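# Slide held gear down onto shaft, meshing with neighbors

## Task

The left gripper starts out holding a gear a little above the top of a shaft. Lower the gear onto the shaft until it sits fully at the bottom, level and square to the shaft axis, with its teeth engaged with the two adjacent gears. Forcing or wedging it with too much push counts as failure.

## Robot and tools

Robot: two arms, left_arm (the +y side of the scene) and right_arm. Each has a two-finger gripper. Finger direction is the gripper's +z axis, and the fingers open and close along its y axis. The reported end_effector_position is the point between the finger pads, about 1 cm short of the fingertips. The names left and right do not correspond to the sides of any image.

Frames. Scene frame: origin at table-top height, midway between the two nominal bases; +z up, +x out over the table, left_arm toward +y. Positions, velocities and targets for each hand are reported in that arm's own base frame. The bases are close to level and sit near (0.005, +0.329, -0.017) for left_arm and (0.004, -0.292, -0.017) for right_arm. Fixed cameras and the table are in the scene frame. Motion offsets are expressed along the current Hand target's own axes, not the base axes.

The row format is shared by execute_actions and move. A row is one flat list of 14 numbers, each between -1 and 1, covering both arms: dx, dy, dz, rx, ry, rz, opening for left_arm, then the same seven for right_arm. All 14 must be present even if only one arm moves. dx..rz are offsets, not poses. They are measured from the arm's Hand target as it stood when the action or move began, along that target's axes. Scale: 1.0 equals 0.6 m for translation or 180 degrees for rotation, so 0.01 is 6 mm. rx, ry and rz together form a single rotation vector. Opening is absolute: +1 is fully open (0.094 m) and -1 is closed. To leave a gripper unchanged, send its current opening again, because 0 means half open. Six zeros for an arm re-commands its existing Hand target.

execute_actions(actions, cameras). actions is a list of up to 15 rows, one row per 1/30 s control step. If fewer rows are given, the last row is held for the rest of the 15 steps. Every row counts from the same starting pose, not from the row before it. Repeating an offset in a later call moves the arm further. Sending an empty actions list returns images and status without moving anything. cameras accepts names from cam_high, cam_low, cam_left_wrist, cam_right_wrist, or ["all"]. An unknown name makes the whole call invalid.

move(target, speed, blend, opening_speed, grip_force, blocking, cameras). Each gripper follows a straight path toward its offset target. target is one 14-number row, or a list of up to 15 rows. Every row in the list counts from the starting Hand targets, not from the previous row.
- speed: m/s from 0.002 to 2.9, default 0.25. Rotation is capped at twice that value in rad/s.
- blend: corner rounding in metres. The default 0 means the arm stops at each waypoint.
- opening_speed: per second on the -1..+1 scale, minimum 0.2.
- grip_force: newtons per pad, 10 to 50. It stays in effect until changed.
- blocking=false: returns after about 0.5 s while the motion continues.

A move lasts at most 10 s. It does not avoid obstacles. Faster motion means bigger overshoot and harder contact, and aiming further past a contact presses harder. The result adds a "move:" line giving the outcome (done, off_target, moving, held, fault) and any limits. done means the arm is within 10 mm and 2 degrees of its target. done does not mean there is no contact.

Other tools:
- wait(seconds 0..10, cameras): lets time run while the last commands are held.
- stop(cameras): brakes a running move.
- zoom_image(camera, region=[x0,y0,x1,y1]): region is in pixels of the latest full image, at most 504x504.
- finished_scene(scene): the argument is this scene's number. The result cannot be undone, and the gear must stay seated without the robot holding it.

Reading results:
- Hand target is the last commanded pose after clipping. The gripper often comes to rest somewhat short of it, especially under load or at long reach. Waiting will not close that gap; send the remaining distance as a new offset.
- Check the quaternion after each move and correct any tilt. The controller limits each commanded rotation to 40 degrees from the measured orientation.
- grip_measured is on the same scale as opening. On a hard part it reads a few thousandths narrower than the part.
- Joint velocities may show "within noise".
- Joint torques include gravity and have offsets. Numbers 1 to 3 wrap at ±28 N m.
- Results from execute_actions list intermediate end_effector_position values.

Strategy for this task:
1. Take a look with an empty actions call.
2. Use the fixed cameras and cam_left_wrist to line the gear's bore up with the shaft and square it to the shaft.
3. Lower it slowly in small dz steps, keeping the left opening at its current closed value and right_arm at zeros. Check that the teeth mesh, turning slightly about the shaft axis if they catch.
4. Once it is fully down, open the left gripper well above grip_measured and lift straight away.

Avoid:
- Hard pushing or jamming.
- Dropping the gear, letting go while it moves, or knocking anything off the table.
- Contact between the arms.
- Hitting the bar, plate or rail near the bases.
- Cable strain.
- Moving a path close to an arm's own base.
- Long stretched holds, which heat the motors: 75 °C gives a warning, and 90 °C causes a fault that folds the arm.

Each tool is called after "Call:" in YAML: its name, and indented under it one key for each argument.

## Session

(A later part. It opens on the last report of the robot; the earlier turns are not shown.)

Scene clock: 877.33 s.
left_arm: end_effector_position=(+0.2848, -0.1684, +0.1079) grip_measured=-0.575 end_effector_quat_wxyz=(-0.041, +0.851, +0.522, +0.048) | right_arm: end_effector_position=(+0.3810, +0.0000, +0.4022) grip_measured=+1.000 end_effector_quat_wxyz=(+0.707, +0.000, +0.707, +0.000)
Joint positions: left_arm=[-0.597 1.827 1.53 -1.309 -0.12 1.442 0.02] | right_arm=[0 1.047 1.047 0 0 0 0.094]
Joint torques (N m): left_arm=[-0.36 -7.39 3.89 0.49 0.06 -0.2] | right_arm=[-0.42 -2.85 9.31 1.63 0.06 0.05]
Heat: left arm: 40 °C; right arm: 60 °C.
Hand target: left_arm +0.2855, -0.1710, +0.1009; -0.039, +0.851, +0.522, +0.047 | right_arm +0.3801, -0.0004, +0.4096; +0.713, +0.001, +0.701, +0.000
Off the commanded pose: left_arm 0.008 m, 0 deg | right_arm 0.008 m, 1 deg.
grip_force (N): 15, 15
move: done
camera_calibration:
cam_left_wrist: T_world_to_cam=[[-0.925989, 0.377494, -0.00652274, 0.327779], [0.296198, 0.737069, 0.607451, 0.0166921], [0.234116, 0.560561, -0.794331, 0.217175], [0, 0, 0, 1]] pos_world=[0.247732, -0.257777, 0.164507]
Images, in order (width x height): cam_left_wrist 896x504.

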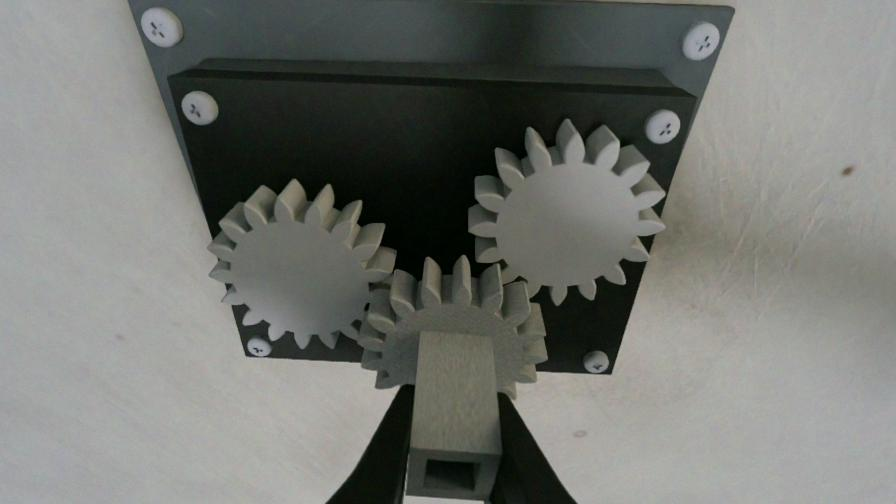

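Call:
move:
  target:
    - [0,0,-0.008,0,0,0,-0.63,0,0,0,0,0,0,1]
    - [0,0.001,-0.008,0,0,0,-0.45,0,0,0,0,0,0,1]
  cameras: ["cam_left_wrist"]
  speed: 0.03
  opening_speed: 0.4

Call:
zoom_image:
  camera: "cam_left_wrist"
  region: [350, 240, 420, 330]

Call:
zoom_image:
  camera: "cam_left_wrist"
  region: [470, 230, 560, 320]

Call:
zoom_image:
  camera: "cam_left_wrist"
  region: [340, 260, 600, 500]

Scene clock: 891.17 s.
left_arm: end_effector_position=(+0.2847, -0.1684, +0.1065) grip_measured=-0.452 end_effector_quat_wxyz=(-0.043, +0.851, +0.522, +0.047) | right_arm: end_effector_position=(+0.3810, +0.0000, +0.4022) grip_measured=+1.000 end_effector_quat_wxyz=(+0.707, +0.000, +0.707, +0.000)
Joint positions: left_arm=[-0.597 1.832 1.53 -1.309 -0.12 1.441 0.026] | right_arm=[0 1.047 1.047 0 0 0 0.094]
Joint torques (N m): left_arm=[-0.46 -7.66 5.59 0.31 0.06 -0.2] | right_arm=[-0.34 -2.81 9.33 1.62 0.05 0.05]
Heat: left arm: 39 °C; right arm: 60 °C.
Hand target: left_arm +0.2859, -0.1719, +0.1056; -0.039, +0.851, +0.522, +0.047 | right_arm +0.3801, -0.0004, +0.4096; +0.713, +0.001, +0.701, +0.000
Off the commanded pose: left_arm 0.004 m, 0 deg | right_arm 0.008 m, 1 deg.
grip_force (N): 15, 15
move: done
camera_calibration:
cam_left_wrist: T_world_to_cam=[[-0.926448, 0.376416, -0.0022145, 0.327225], [0.297527, 0.735863, 0.608263, 0.0168128], [0.230589, 0.562865, -0.793732, 0.21735], [0, 0, 0, 1]] pos_world=[0.248036, -0.257883, 0.163016]
Images, in order (width x height): cam_left_wrist 896x504.

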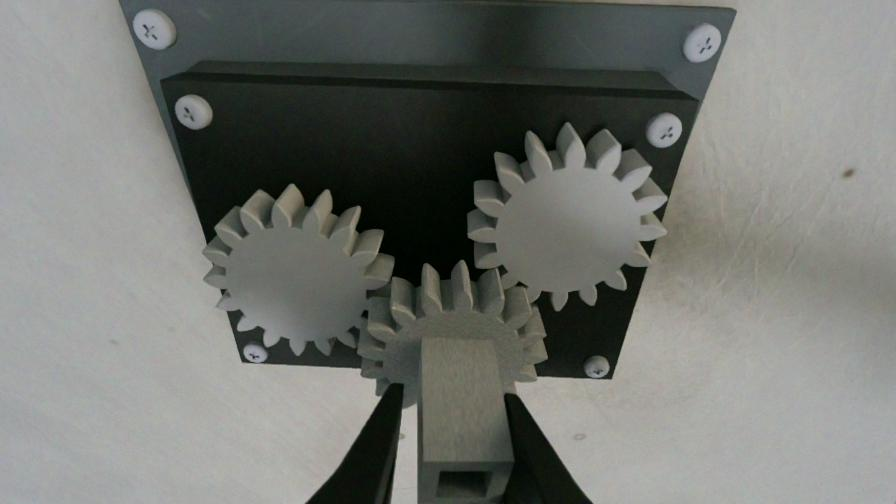

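Scaled by 5.600 from the camera's 896x504 image, which has a finer 1280x720 frame.

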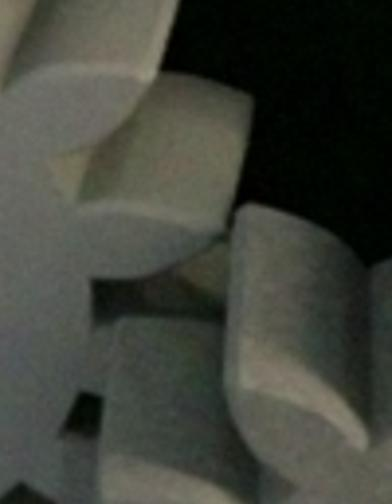

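Scaled by 5.600 from the camera's 896x504 image, which has a finer 1280x720 frame.

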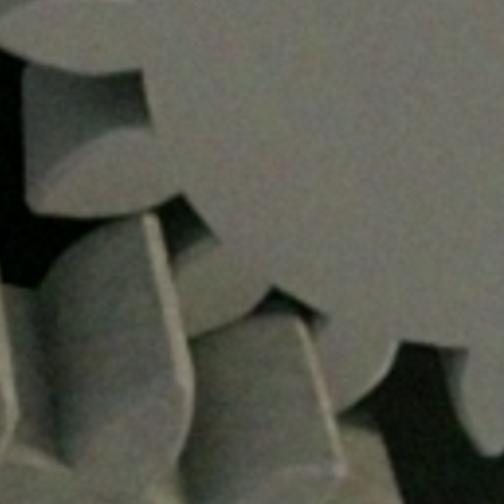

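Scaled by 1.938 from the camera's 896x504 image, which has a finer 1280x720 frame.

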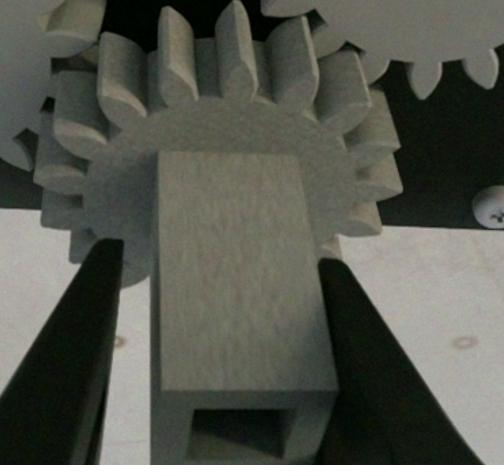

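Call:
move:
  target: [0,-0.005,-0.002,0,0,0,-0.4,0,0,0,0,0,0,1]
  cameras: ["cam_left_wrist"]
  speed: 0.03

Call:
zoom_image:
  camera: "cam_left_wrist"
  region: [340, 240, 420, 330]

Call:
zoom_image:
  camera: "cam_left_wrist"
  region: [470, 230, 560, 320]

Call:
zoom_image:
  camera: "cam_left_wrist"
  region: [340, 260, 600, 500]

Scene clock: 903.83 s.
left_arm: end_effector_position=(+0.2844, -0.1690, +0.1065) grip_measured=-0.402 end_effector_quat_wxyz=(-0.043, +0.851, +0.521, +0.047) | right_arm: end_effector_position=(+0.3810, +0.0000, +0.4022) grip_measured=+1.000 end_effector_quat_wxyz=(+0.707, +0.000, +0.707, +0.000)
Joint positions: left_arm=[-0.599 1.832 1.53 -1.309 -0.12 1.441 0.028] | right_arm=[0 1.047 1.047 0 0 0 0.094]
Joint torques (N m): left_arm=[-0.38 -8.58 4.81 0.29 0.06 -0.2] | right_arm=[-0.32 -2.89 9.31 1.62 0.08 0.06]
Heat: left arm: 40 °C; right arm: 60 °C.
Hand target: left_arm +0.2832, -0.1707, +0.1068; -0.039, +0.851, +0.522, +0.047 | right_arm +0.3801, -0.0004, +0.4096; +0.713, +0.001, +0.701, +0.000
Off the commanded pose: left_arm 0.002 m, 0 deg | right_arm 0.008 m, 1 deg.
grip_force (N): 15, 15
move: done
camera_calibration:
cam_left_wrist: T_world_to_cam=[[-0.925715, 0.378215, -0.00221699, 0.327271], [0.298964, 0.735306, 0.608231, 0.0169055], [0.231672, 0.562386, -0.793757, 0.217412], [0, 0, 0, 1]] pos_world=[0.247537, -0.258479, 0.163016]
Images, in order (width x height): cam_left_wrist 896x504.

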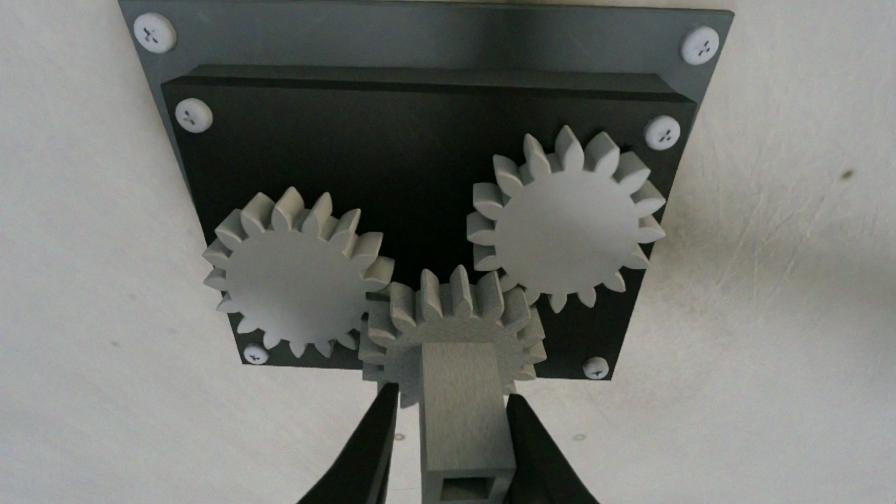

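Scaled by 5.600 from the camera's 896x504 image, which has a finer 1280x720 frame.

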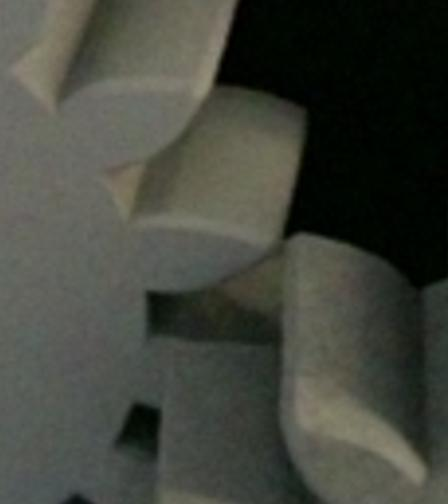

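Scaled by 5.600 from the camera's 896x504 image, which has a finer 1280x720 frame.

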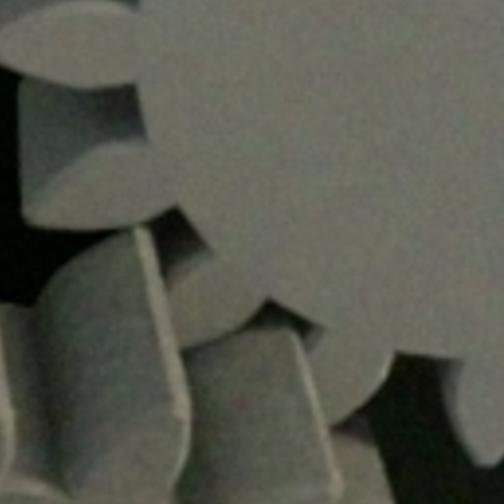

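Scaled by 1.938 from the camera's 896x504 image, which has a finer 1280x720 frame.

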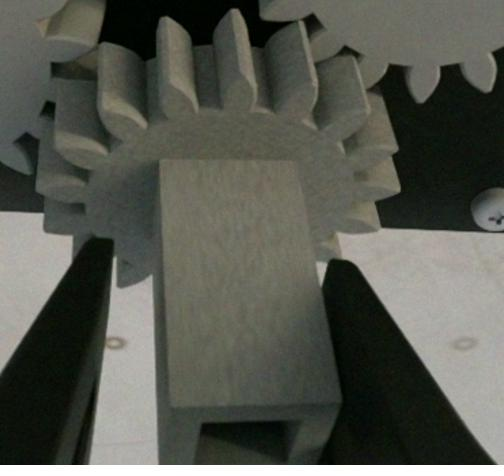

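Call:
move:
  target: [0,-0.005,0,0,0,0,-0.4,0,0,0,0,0,0,1]
  cameras: ["cam_left_wrist","cam_low"]
  speed: 0.03

Call:
zoom_image:
  camera: "cam_left_wrist"
  region: [340, 240, 600, 500]

Call:
zoom_image:
  camera: "cam_low"
  region: [446, 260, 470, 284]

Scene clock: 930.23 s.
left_arm: end_effector_position=(+0.2820, -0.1674, +0.1039) grip_measured=-0.402 end_effector_quat_wxyz=(-0.047, +0.851, +0.521, +0.045) | right_arm: end_effector_position=(+0.3810, +0.0000, +0.4022) grip_measured=+1.000 end_effector_quat_wxyz=(+0.707, +0.000, +0.707, +0.000)
Joint positions: left_arm=[-0.599 1.832 1.52 -1.309 -0.12 1.44 0.028] | right_arm=[0 1.047 1.047 0 0 0 0.094]
Joint torques (N m): left_arm=[-0.53 -9.52 4.53 0.3 0.07 -0.22] | right_arm=[-0.38 -2.82 9.32 1.64 0.06 0.05]
Heat: left arm: 41 °C; right arm: 61 °C.
Hand target: left_arm +0.2805, -0.1693, +0.1069; -0.039, +0.851, +0.522, +0.047 | right_arm +0.3801, -0.0004, +0.4096; +0.713, +0.001, +0.701, +0.000
Off the commanded pose: left_arm 0.004 m, 1 deg | right_arm 0.008 m, 1 deg.
grip_force (N): 15, 15
move: done
camera_calibration:
cam_left_wrist: T_world_to_cam=[[-0.9261, 0.377191, 0.00807682, 0.323341], [0.303434, 0.731946, 0.610068, 0.0159985], [0.2242, 0.567435, -0.792308, 0.217855], [0, 0, 0, 1]] pos_world=[0.245749, -0.25729, 0.160237]
Images, in order (width x height): cam_low 896x504, cam_left_wrist 896x504.

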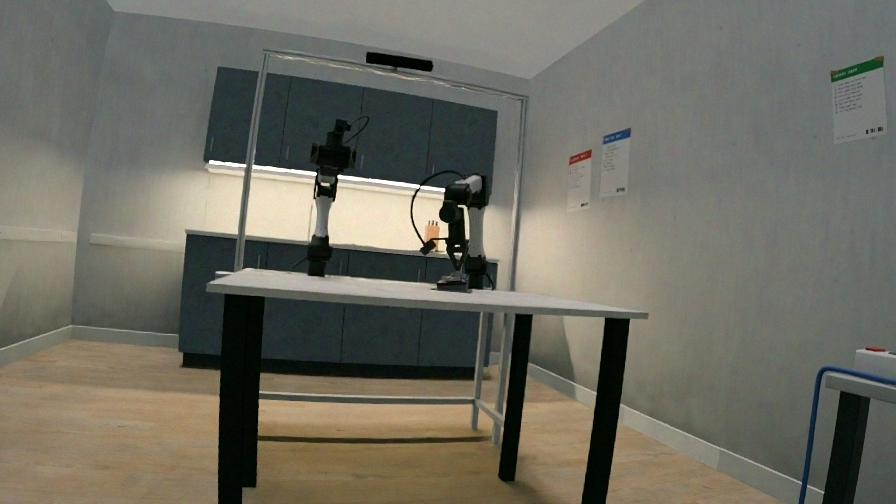

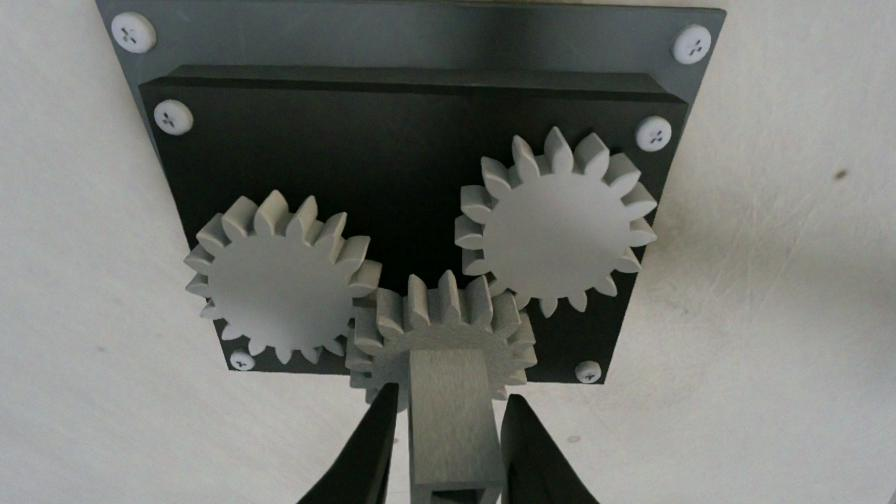

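Scaled by 1.938 from the camera's 896x504 image, which has a finer 1280x720 frame.

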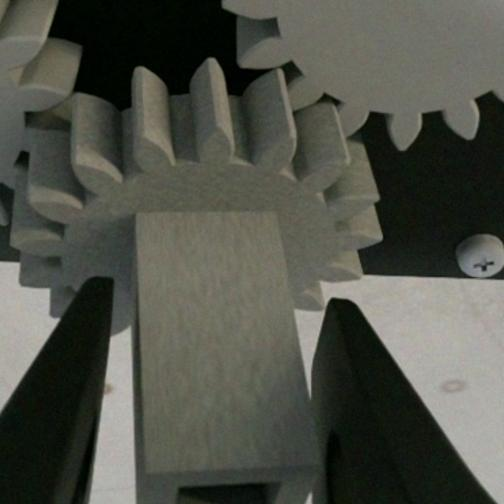

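Scaled by 21.000 from the camera's 896x504 image, which has a finer 1280x720 frame.

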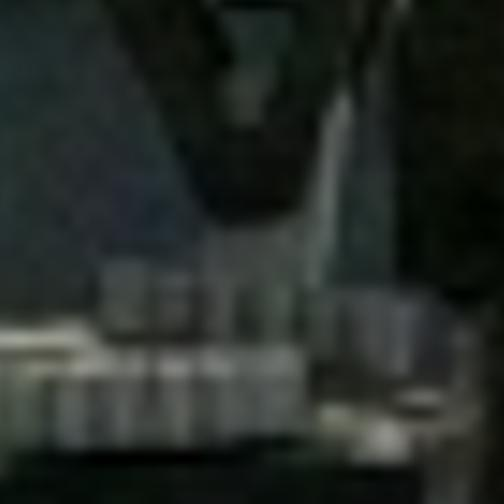

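Call:
move:
  target:
    - [0,-0.001,-0.003,0,0,0,-0.4,0,0,0,0,0,0,1]
    - [0,-0.001,-0.003,0,0,0,-0.63,0,0,0,0,0,0,1]
    - [-0.009,-0.001,-0.003,0,0,0,-0.63,0,0,0,0,0,0,1]
  cameras: ["cam_left_wrist","cam_low"]
  speed: 0.03
  opening_speed: 0.3

Call:
zoom_image:
  camera: "cam_left_wrist"
  region: [340, 240, 600, 500]

Call:
zoom_image:
  camera: "cam_low"
  region: [446, 260, 470, 284]

Scene clock: 964.00 s.
left_arm: end_effector_position=(+0.2821, -0.1712, +0.1040) grip_measured=-0.571 end_effector_quat_wxyz=(-0.045, +0.850, +0.523, +0.050) | right_arm: end_effector_position=(+0.3810, +0.0000, +0.4022) grip_measured=+1.000 end_effector_quat_wxyz=(+0.707, +0.000, +0.707, +0.000)
Joint positions: left_arm=[-0.613 1.832 1.52 -1.301 -0.128 1.424 0.02] | right_arm=[0 1.047 1.047 0 0 0 0.094]
Joint torques (N m): left_arm=[-0.73 -9.42 5.01 0.18 0.15 -0.21] | right_arm=[-0.36 -2.8 9.31 1.62 0.07 0.07]
Heat: left arm: 43 °C; right arm: 61 °C.
Hand target: left_arm +0.2775, -0.1739, +0.1081; -0.039, +0.851, +0.522, +0.047 | right_arm +0.3801, -0.0004, +0.4096; +0.713, +0.001, +0.701, +0.000
Off the commanded pose: left_arm 0.007 m, 1 deg | right_arm 0.008 m, 1 deg.
grip_force (N): 15, 15
move: done
camera_calibration:
cam_left_wrist: T_world_to_cam=[[-0.926964, 0.375137, -0.00312744, 0.325896], [0.294065, 0.731761, 0.614859, 0.0207908], [0.232945, 0.569033, -0.788631, 0.217434], [0, 0, 0, 1]] pos_world=[0.24533, -0.261197, 0.159711]
Images, in order (width x height): cam_low 896x504, cam_left_wrist 896x504.

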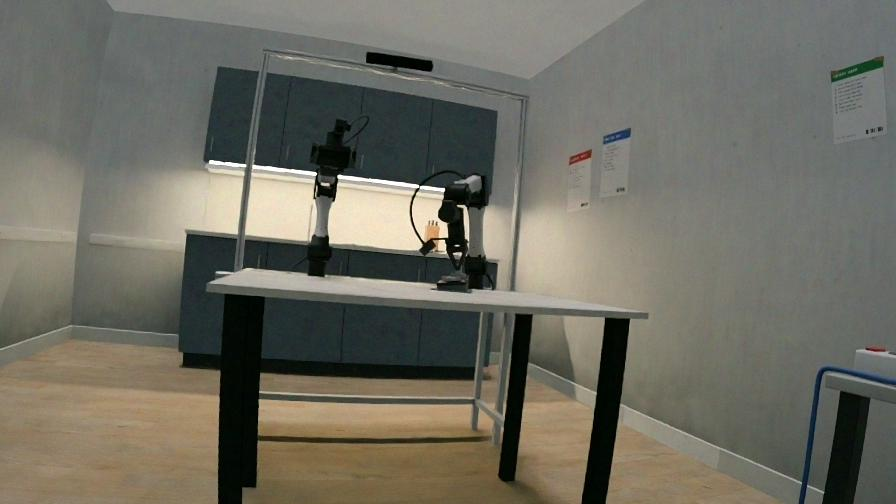

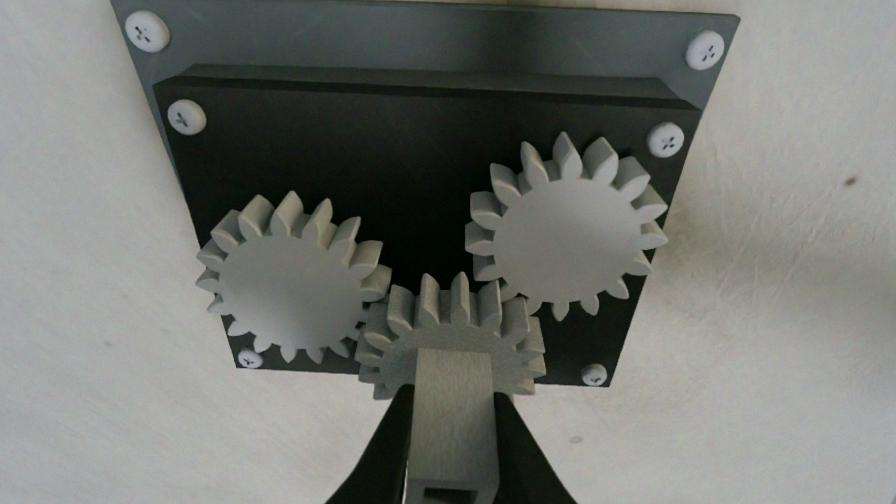

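Scaled by 1.938 from the camera's 896x504 image, which has a finer 1280x720 frame.

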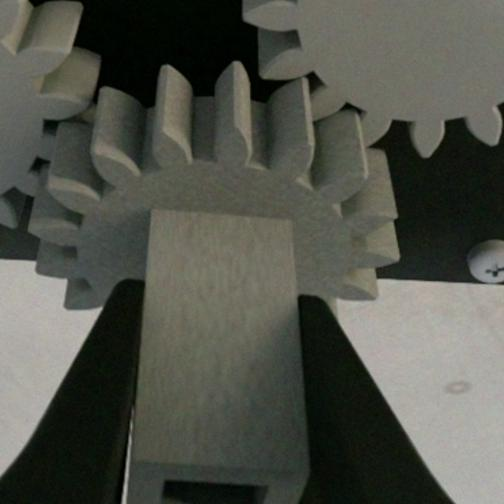

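Scaled by 21.000 from the camera's 896x504 image, which has a finer 1280x720 frame.

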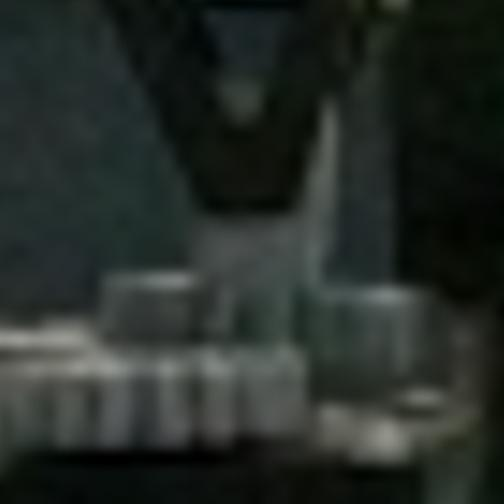

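Call:
zoom_image:
  camera: "cam_left_wrist"
  region: [340, 250, 420, 340]

Call:
zoom_image:
  camera: "cam_left_wrist"
  region: [470, 240, 560, 330]

Scaled by 5.600 from the camera's 896x504 image, which has a finer 1280x720 frame.

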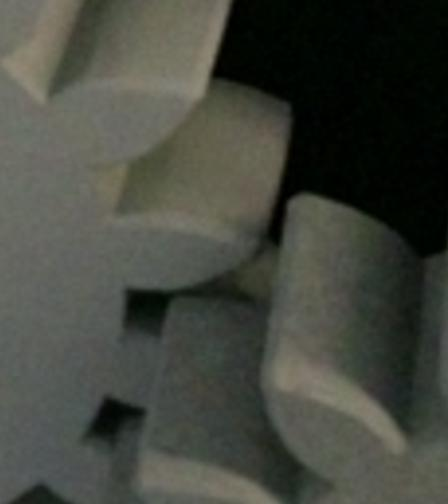

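Scaled by 5.600 from the camera's 896x504 image, which has a finer 1280x720 frame.

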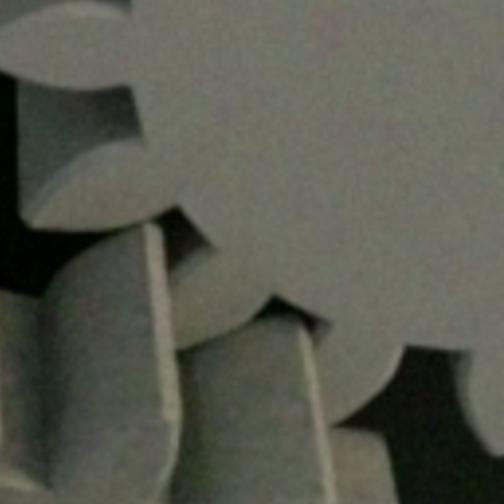

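Call:
move:
  target:
    - [-0.001,0,0.003,0,0,-0.008,-0.63,0,0,0,0,0,0,1]
    - [-0.001,0,0.011,0,0,-0.008,-0.63,0,0,0,0,0,0,1]
  cameras: ["cam_left_wrist","cam_low"]
  speed: 0.03

Call:
zoom_image:
  camera: "cam_left_wrist"
  region: [340, 250, 420, 340]

Call:
zoom_image:
  camera: "cam_left_wrist"
  region: [470, 240, 560, 330]

Call:
zoom_image:
  camera: "cam_low"
  region: [446, 260, 470, 284]

Scene clock: 985.40 s.
left_arm: end_effector_position=(+0.2825, -0.1712, +0.1003) grip_measured=-0.576 end_effector_quat_wxyz=(-0.043, +0.843, +0.534, +0.052) | right_arm: end_effector_position=(+0.3810, +0.0000, +0.4022) grip_measured=+1.000 end_effector_quat_wxyz=(+0.707, +0.000, +0.707, +0.000)
Joint positions: left_arm=[-0.613 1.832 1.505 -1.284 -0.129 1.398 0.02] | right_arm=[0 1.047 1.047 0 0 0 0.094]
Joint torques (N m): left_arm=[-0.72 -9.33 4.22 0.27 0.18 -0.23] | right_arm=[-0.38 -2.85 9.37 1.62 0.06 0.07]
Heat: left arm: 43 °C; right arm: 61 °C.
Hand target: left_arm +0.2775, -0.1737, +0.1014; -0.038, +0.844, +0.533, +0.047 | right_arm +0.3801, -0.0004, +0.4096; +0.713, +0.001, +0.701, +0.000
Off the commanded pose: left_arm 0.006 m, 1 deg | right_arm 0.008 m, 1 deg.
grip_force (N): 15, 15
move: done
camera_calibration:
cam_left_wrist: T_world_to_cam=[[-0.936241, 0.351228, -0.00959384, 0.325448], [0.271246, 0.739856, 0.615661, 0.0307696], [0.223336, 0.573805, -0.787953, 0.217803], [0, 0, 0, 1]] pos_world=[0.247709, -0.262048, 0.155797]
Images, in order (width x height): cam_low 896x504, cam_left_wrist 896x504.

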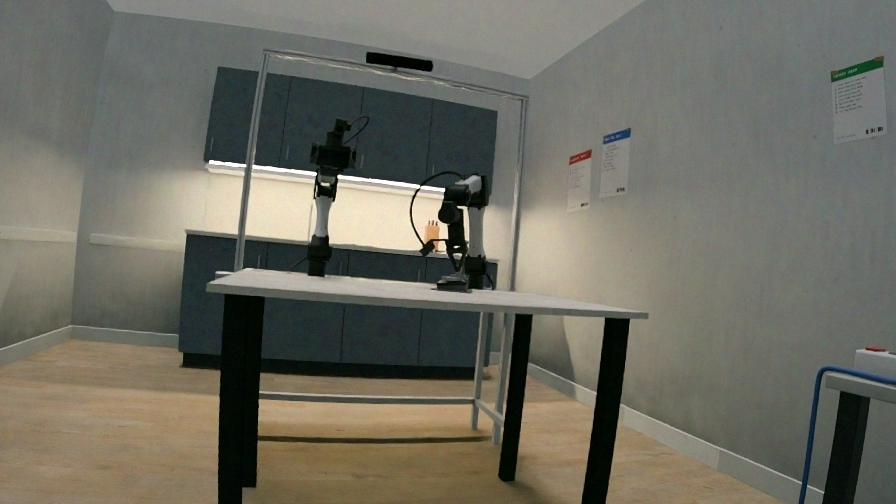

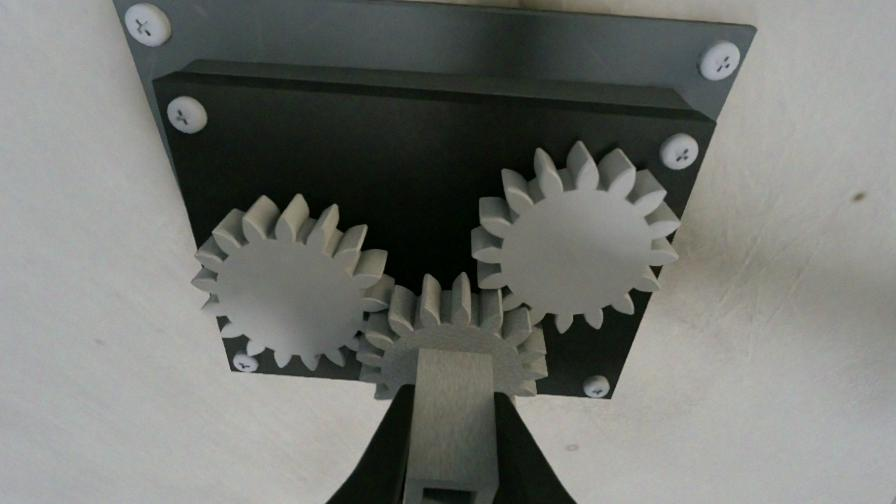

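Scaled by 5.600 from the camera's 896x504 image, which has a finer 1280x720 frame.

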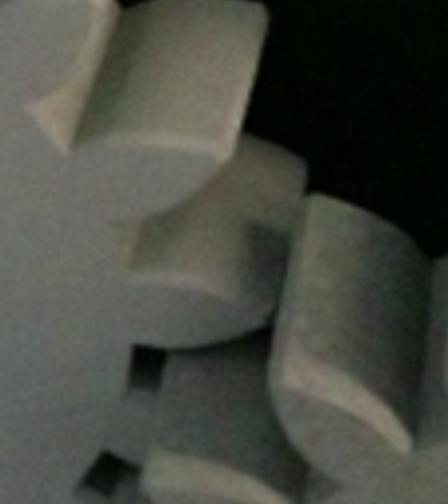

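Scaled by 5.600 from the camera's 896x504 image, which has a finer 1280x720 frame.

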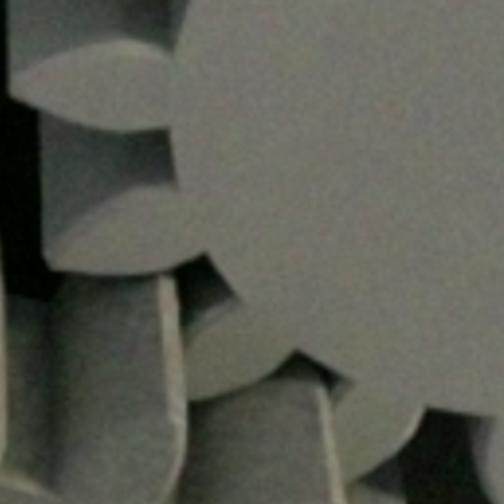

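Scaled by 21.000 from the camera's 896x504 image, which has a finer 1280x720 frame.

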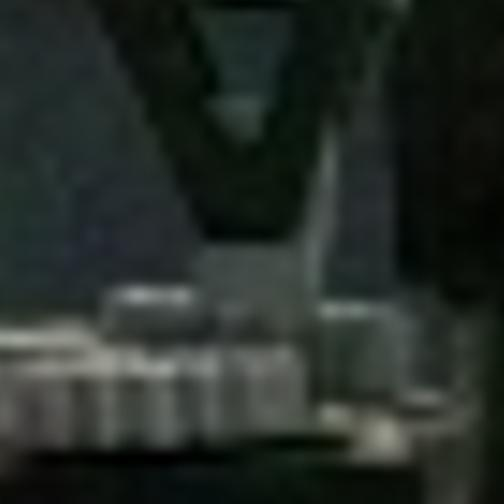

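Call:
move:
  target: [-0.002,0,0.008,0,0,0,-0.63,0,0,0,0,0,0,1]
  cameras: ["cam_left_wrist","cam_low"]
  speed: 0.03

Call:
zoom_image:
  camera: "cam_left_wrist"
  region: [340, 240, 600, 500]

Call:
zoom_image:
  camera: "cam_low"
  region: [446, 260, 470, 284]

Scene clock: 995.73 s.
left_arm: end_effector_position=(+0.2825, -0.1711, +0.0985) grip_measured=-0.577 end_effector_quat_wxyz=(-0.043, +0.843, +0.534, +0.054) | right_arm: end_effector_position=(+0.3810, +0.0000, +0.4022) grip_measured=+1.000 end_effector_quat_wxyz=(+0.707, +0.000, +0.707, +0.000)
Joint positions: left_arm=[-0.615 1.83 1.495 -1.274 -0.134 1.396 0.02] | right_arm=[0 1.047 1.047 0 0 0 0.094]
Joint torques (N m): left_arm=[-0.75 -8.96 3.59 0.35 0.21 -0.22] | right_arm=[-0.34 -2.84 9.32 1.6 0.07 0.06]
Heat: left arm: 43 °C; right arm: 61 °C.
Hand target: left_arm +0.2771, -0.1742, +0.0965; -0.038, +0.844, +0.533, +0.047 | right_arm +0.3801, -0.0004, +0.4096; +0.713, +0.001, +0.701, +0.000
Off the commanded pose: left_arm 0.007 m, 1 deg | right_arm 0.008 m, 1 deg.
grip_force (N): 15, 15
move: done
camera_calibration:
cam_left_wrist: T_world_to_cam=[[-0.936135, 0.351398, -0.0130802, 0.325791], [0.268585, 0.738536, 0.618407, 0.0319547], [0.226967, 0.575399, -0.78575, 0.215448], [0, 0, 0, 1]] pos_world=[0.247502, -0.262051, 0.153789]
Images, in order (width x height): cam_low 896x504, cam_left_wrist 896x504.

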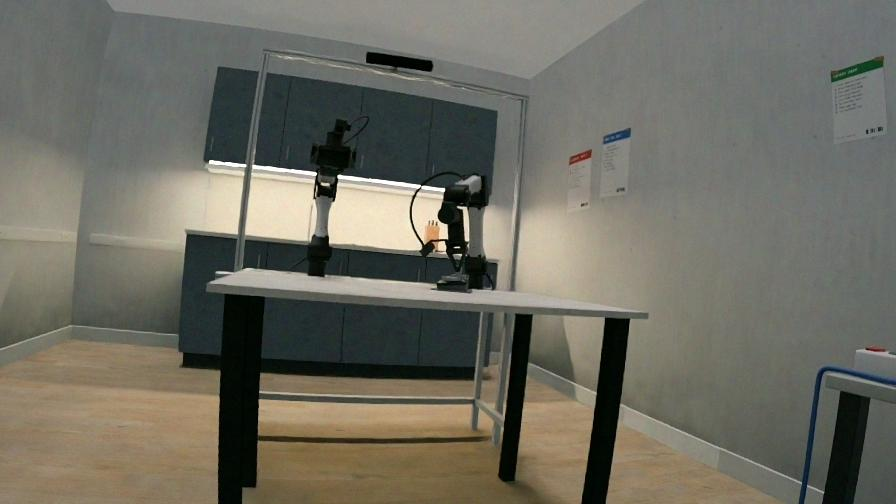

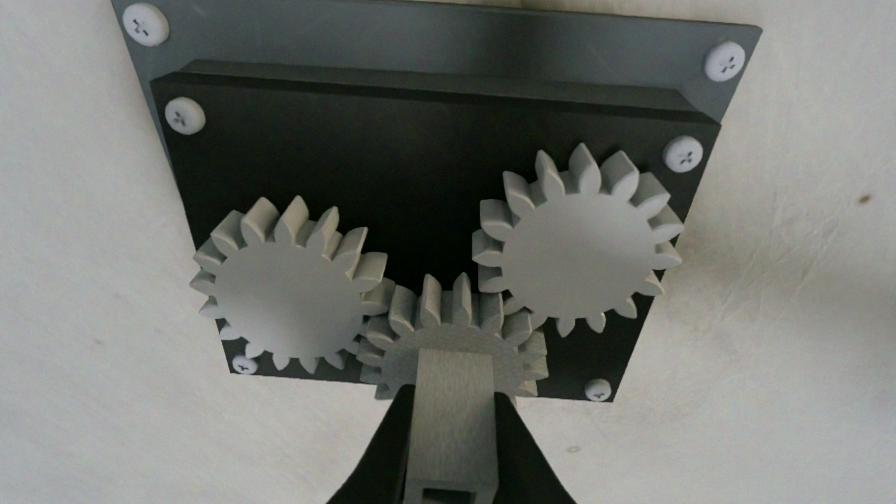

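Scaled by 1.938 from the camera's 896x504 image, which has a finer 1280x720 frame.

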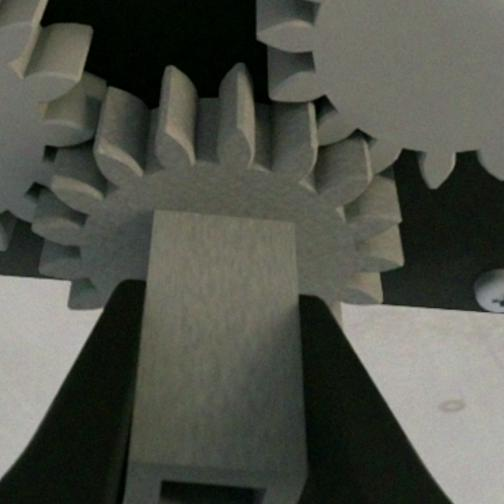

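Scaled by 21.000 from the camera's 896x504 image, which has a finer 1280x720 frame.

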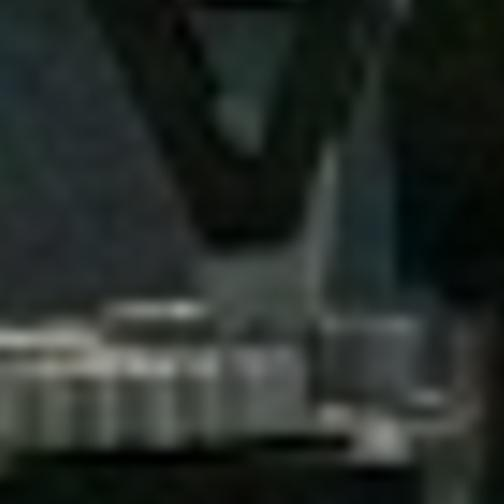

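Call:
move:
  target: [-0.001,0,0.006,0,0,0,-0.63,0,0,0,0,0,0,1]
  cameras: ["cam_left_wrist","cam_low"]
  speed: 0.03

Call:
zoom_image:
  camera: "cam_low"
  region: [446, 260, 470, 284]

Scene clock: 1004.33 s.
left_arm: end_effector_position=(+0.2825, -0.1710, +0.0981) grip_measured=-0.577 end_effector_quat_wxyz=(-0.040, +0.843, +0.534, +0.056) | right_arm: end_effector_position=(+0.3810, +0.0000, +0.4022) grip_measured=+1.000 end_effector_quat_wxyz=(+0.707, +0.000, +0.707, +0.000)
Joint positions: left_arm=[-0.615 1.825 1.487 -1.265 -0.134 1.396 0.02] | right_arm=[0 1.047 1.047 0 0 0 0.094]
Joint torques (N m): left_arm=[-0.76 -8.38 3.28 0.41 0.21 -0.22] | right_arm=[-0.38 -2.76 9.31 1.62 0.07 0.05]
Heat: left arm: 44 °C; right arm: 61 °C.
Hand target: left_arm +0.2771, -0.1744, +0.0929; -0.038, +0.844, +0.533, +0.047 | right_arm +0.3801, -0.0004, +0.4096; +0.713, +0.001, +0.701, +0.000
Off the commanded pose: left_arm 0.008 m, 1 deg | right_arm 0.008 m, 1 deg.
grip_force (N): 15, 15
move: done
camera_calibration:
cam_left_wrist: T_world_to_cam=[[-0.936161, 0.351068, -0.0188263, 0.32623], [0.265271, 0.740487, 0.617503, 0.0335482], [0.230727, 0.573088, -0.786343, 0.213712], [0, 0, 0, 1]] pos_world=[0.247195, -0.261847, 0.153477]
Images, in order (width x height): cam_low 896x504, cam_left_wrist 896x504.

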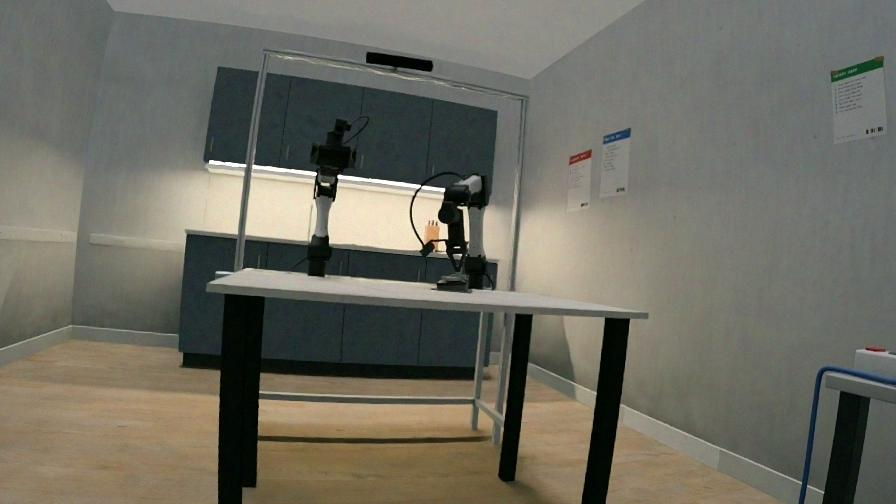

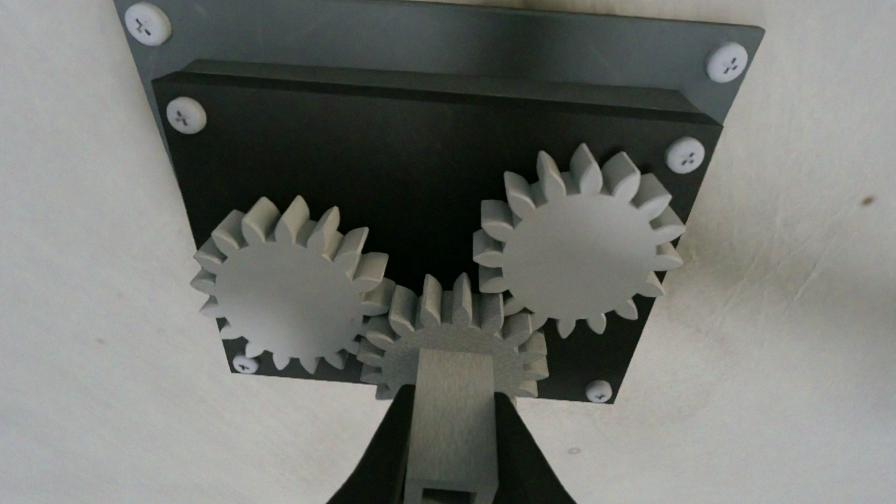

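Scaled by 21.000 from the camera's 896x504 image, which has a finer 1280x720 frame.

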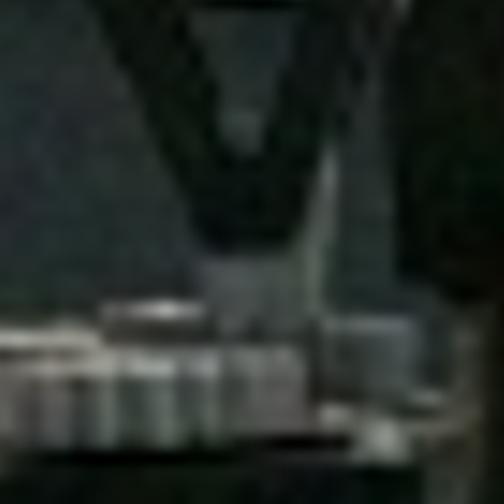

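Call:
move:
  target:
    - [0,0,-0.009,0,0,0,-0.63,0,0,0,0,0,0,1]
    - [0,0,-0.009,0,0,0,-0.42,0,0,0,0,0,0,1]
  cameras: ["cam_left_wrist","cam_low"]
  speed: 0.04
  opening_speed: 0.4

Call:
zoom_image:
  camera: "cam_left_wrist"
  region: [340, 240, 600, 500]

Call:
zoom_image:
  camera: "cam_low"
  region: [446, 260, 470, 284]

Scene clock: 1013.30 s.
left_arm: end_effector_position=(+0.2806, -0.1740, +0.0980) grip_measured=-0.422 end_effector_quat_wxyz=(-0.039, +0.844, +0.532, +0.053) | right_arm: end_effector_position=(+0.3810, +0.0000, +0.4022) grip_measured=+1.000 end_effector_quat_wxyz=(+0.707, +0.000, +0.707, +0.000)
Joint positions: left_arm=[-0.622 1.825 1.487 -1.265 -0.128 1.393 0.027] | right_arm=[0 1.047 1.047 0 0 0 0.094]
Joint torques (N m): left_arm=[-0.34 -8.5 4.86 0.22 0.15 -0.22] | right_arm=[-0.38 -2.77 9.31 1.63 0.06 0.08]
Heat: left arm: 45 °C; right arm: 61 °C.
Hand target: left_arm +0.2768, -0.1750, +0.0982; -0.038, +0.844, +0.533, +0.047 | right_arm +0.3801, -0.0004, +0.4096; +0.713, +0.001, +0.701, +0.000
Off the commanded pose: left_arm 0.004 m, 1 deg | right_arm 0.008 m, 1 deg.
grip_force (N): 15, 15
move: done
camera_calibration:
cam_left_wrist: T_world_to_cam=[[-0.934405, 0.355781, -0.0175286, 0.325672], [0.27112, 0.742249, 0.61283, 0.03547], [0.231044, 0.567879, -0.79002, 0.21507], [0, 0, 0, 1]] pos_world=[0.245002, -0.264329, 0.153881]
Images, in order (width x height): cam_low 896x504, cam_left_wrist 896x504.

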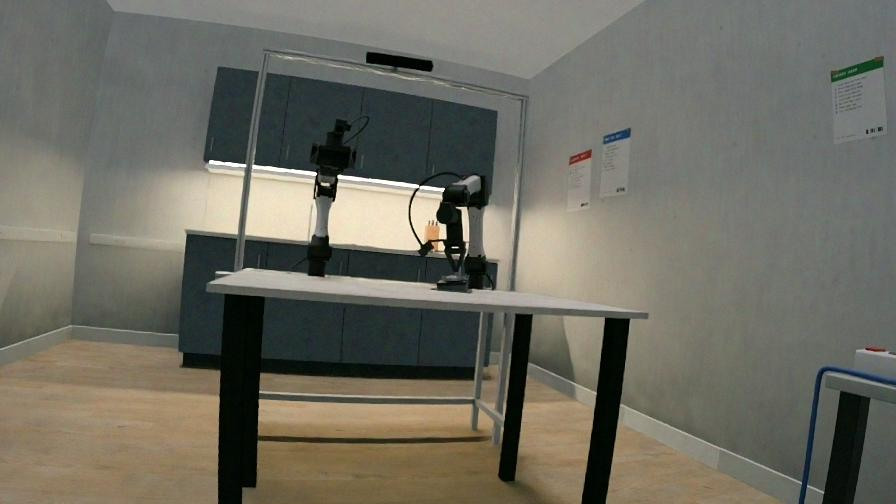

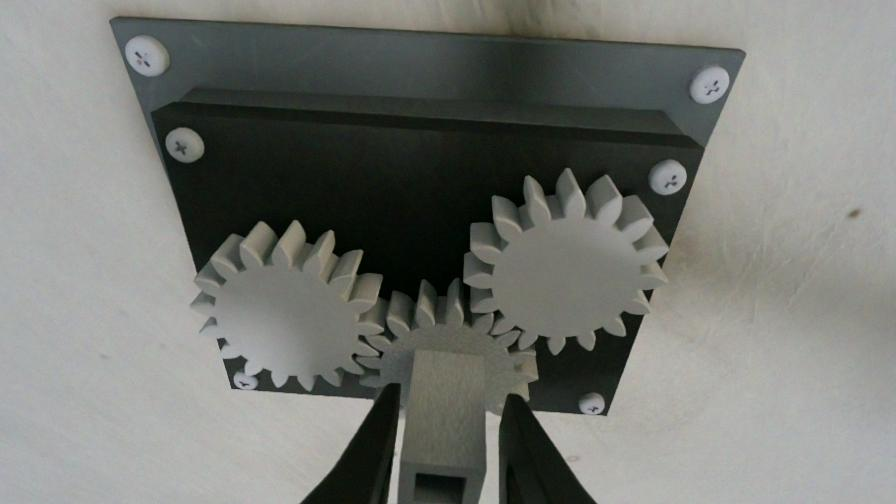

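Scaled by 1.938 from the camera's 896x504 image, which has a finer 1280x720 frame.

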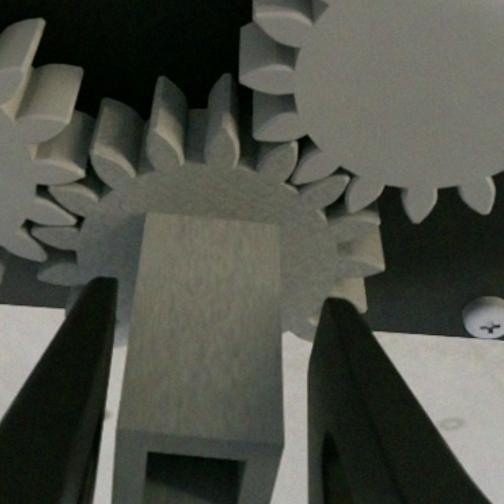

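Scaled by 21.000 from the camera's 896x504 image, which has a finer 1280x720 frame.

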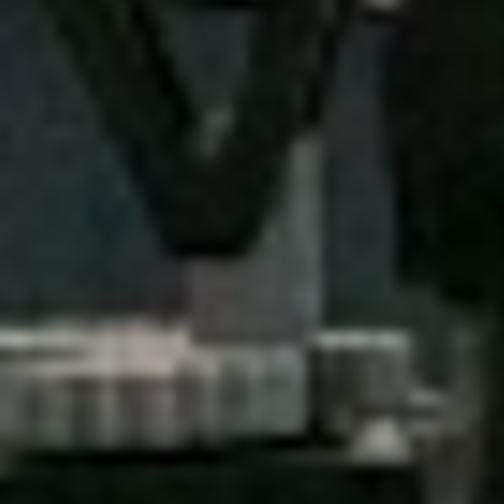

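Call:
move:
  target:
    - [0,0,0,0,0,0,0.1,0,0,0,0,0,0,1]
    - [0,0,-0.12,0,0,0,0.1,0,0,0,0,0,0,1]
  cameras: ["cam_left_wrist","cam_low"]
  speed: 0.1
  grip_force: 50
  opening_speed: 0.6

Call:
zoom_image:
  camera: "cam_left_wrist"
  region: [200, 150, 650, 500]

Call:
zoom_image:
  camera: "cam_low"
  region: [440, 256, 476, 292]

Scene clock: 1027.43 s.
left_arm: end_effector_position=(+0.2757, -0.1804, +0.1655) grip_measured=+0.098 end_effector_quat_wxyz=(-0.040, +0.844, +0.532, +0.052) | right_arm: end_effector_position=(+0.3810, +0.0000, +0.4022) grip_measured=+1.000 end_effector_quat_wxyz=(+0.707, +0.000, +0.707, +0.000)
Joint positions: left_arm=[-0.646 1.838 1.773 -1.544 -0.126 1.369 0.052] | right_arm=[0 1.047 1.047 0 0 0 0.094]
Joint torques (N m): left_arm=[-0.39 -7.6 7.09 0.06 0.14 -0.23] | right_arm=[-0.36 -2.84 9.32 1.62 0.07 0.06]
Heat: left arm: 45 °C; right arm: 61 °C.
Hand target: left_arm +0.2740, -0.1832, +0.1696; -0.038, +0.844, +0.533, +0.047 | right_arm +0.3801, -0.0004, +0.4096; +0.713, +0.001, +0.701, +0.000
Off the commanded pose: left_arm 0.005 m, 1 deg | right_arm 0.008 m, 1 deg.
move: done
camera_calibration:
cam_left_wrist: T_world_to_cam=[[-0.934543, 0.355575, -0.0140188, 0.323981], [0.272881, 0.741374, 0.613107, -0.000522327], [0.228399, 0.569149, -0.789876, 0.274128], [0, 0, 0, 1]] pos_world=[0.240307, -0.270832, 0.221389]
Images, in order (width x height): cam_low 896x504, cam_left_wrist 896x504.

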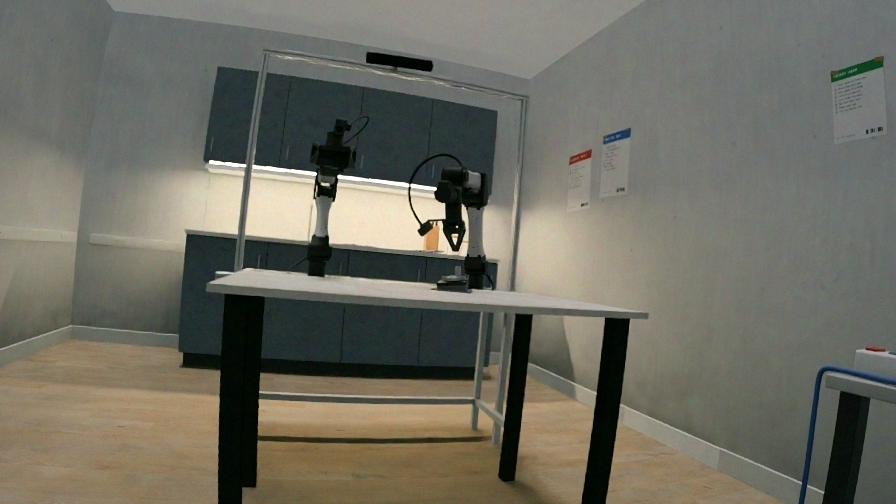

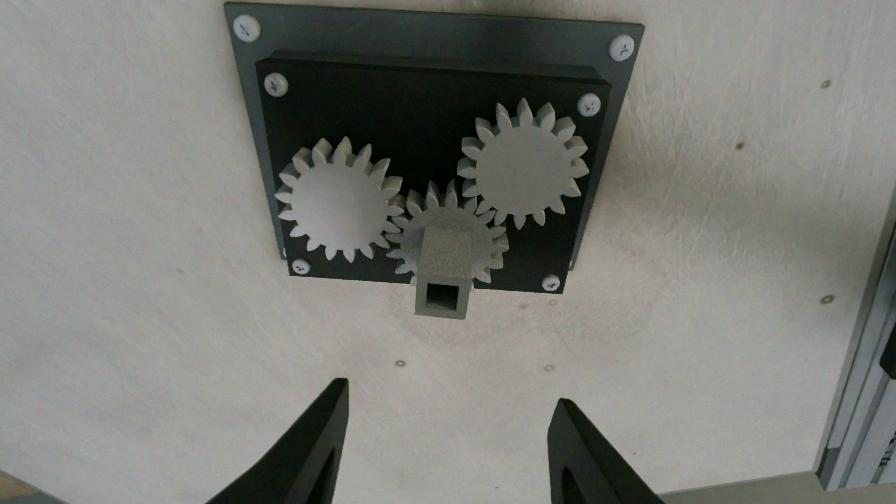

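Scaled by 1.120 from the camera's 896x504 image, which has a finer 1280x720 frame.

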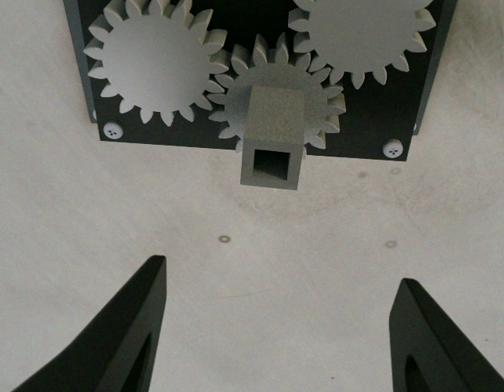

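Scaled by 14.000 from the camera's 896x504 image, which has a finer 1280x720 frame.

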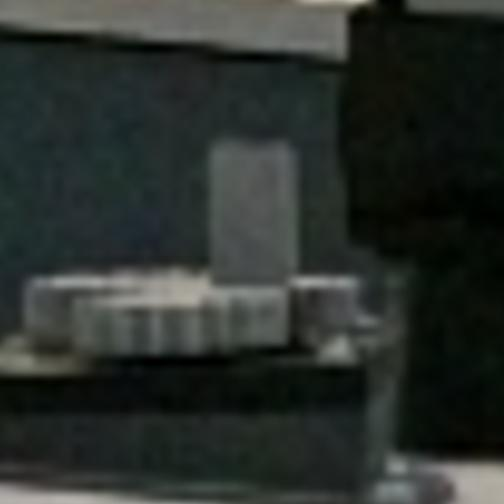

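Seated, flush and meshed.

Call:
finished_scene:
  scene: 1

The scene is finished: the task was done.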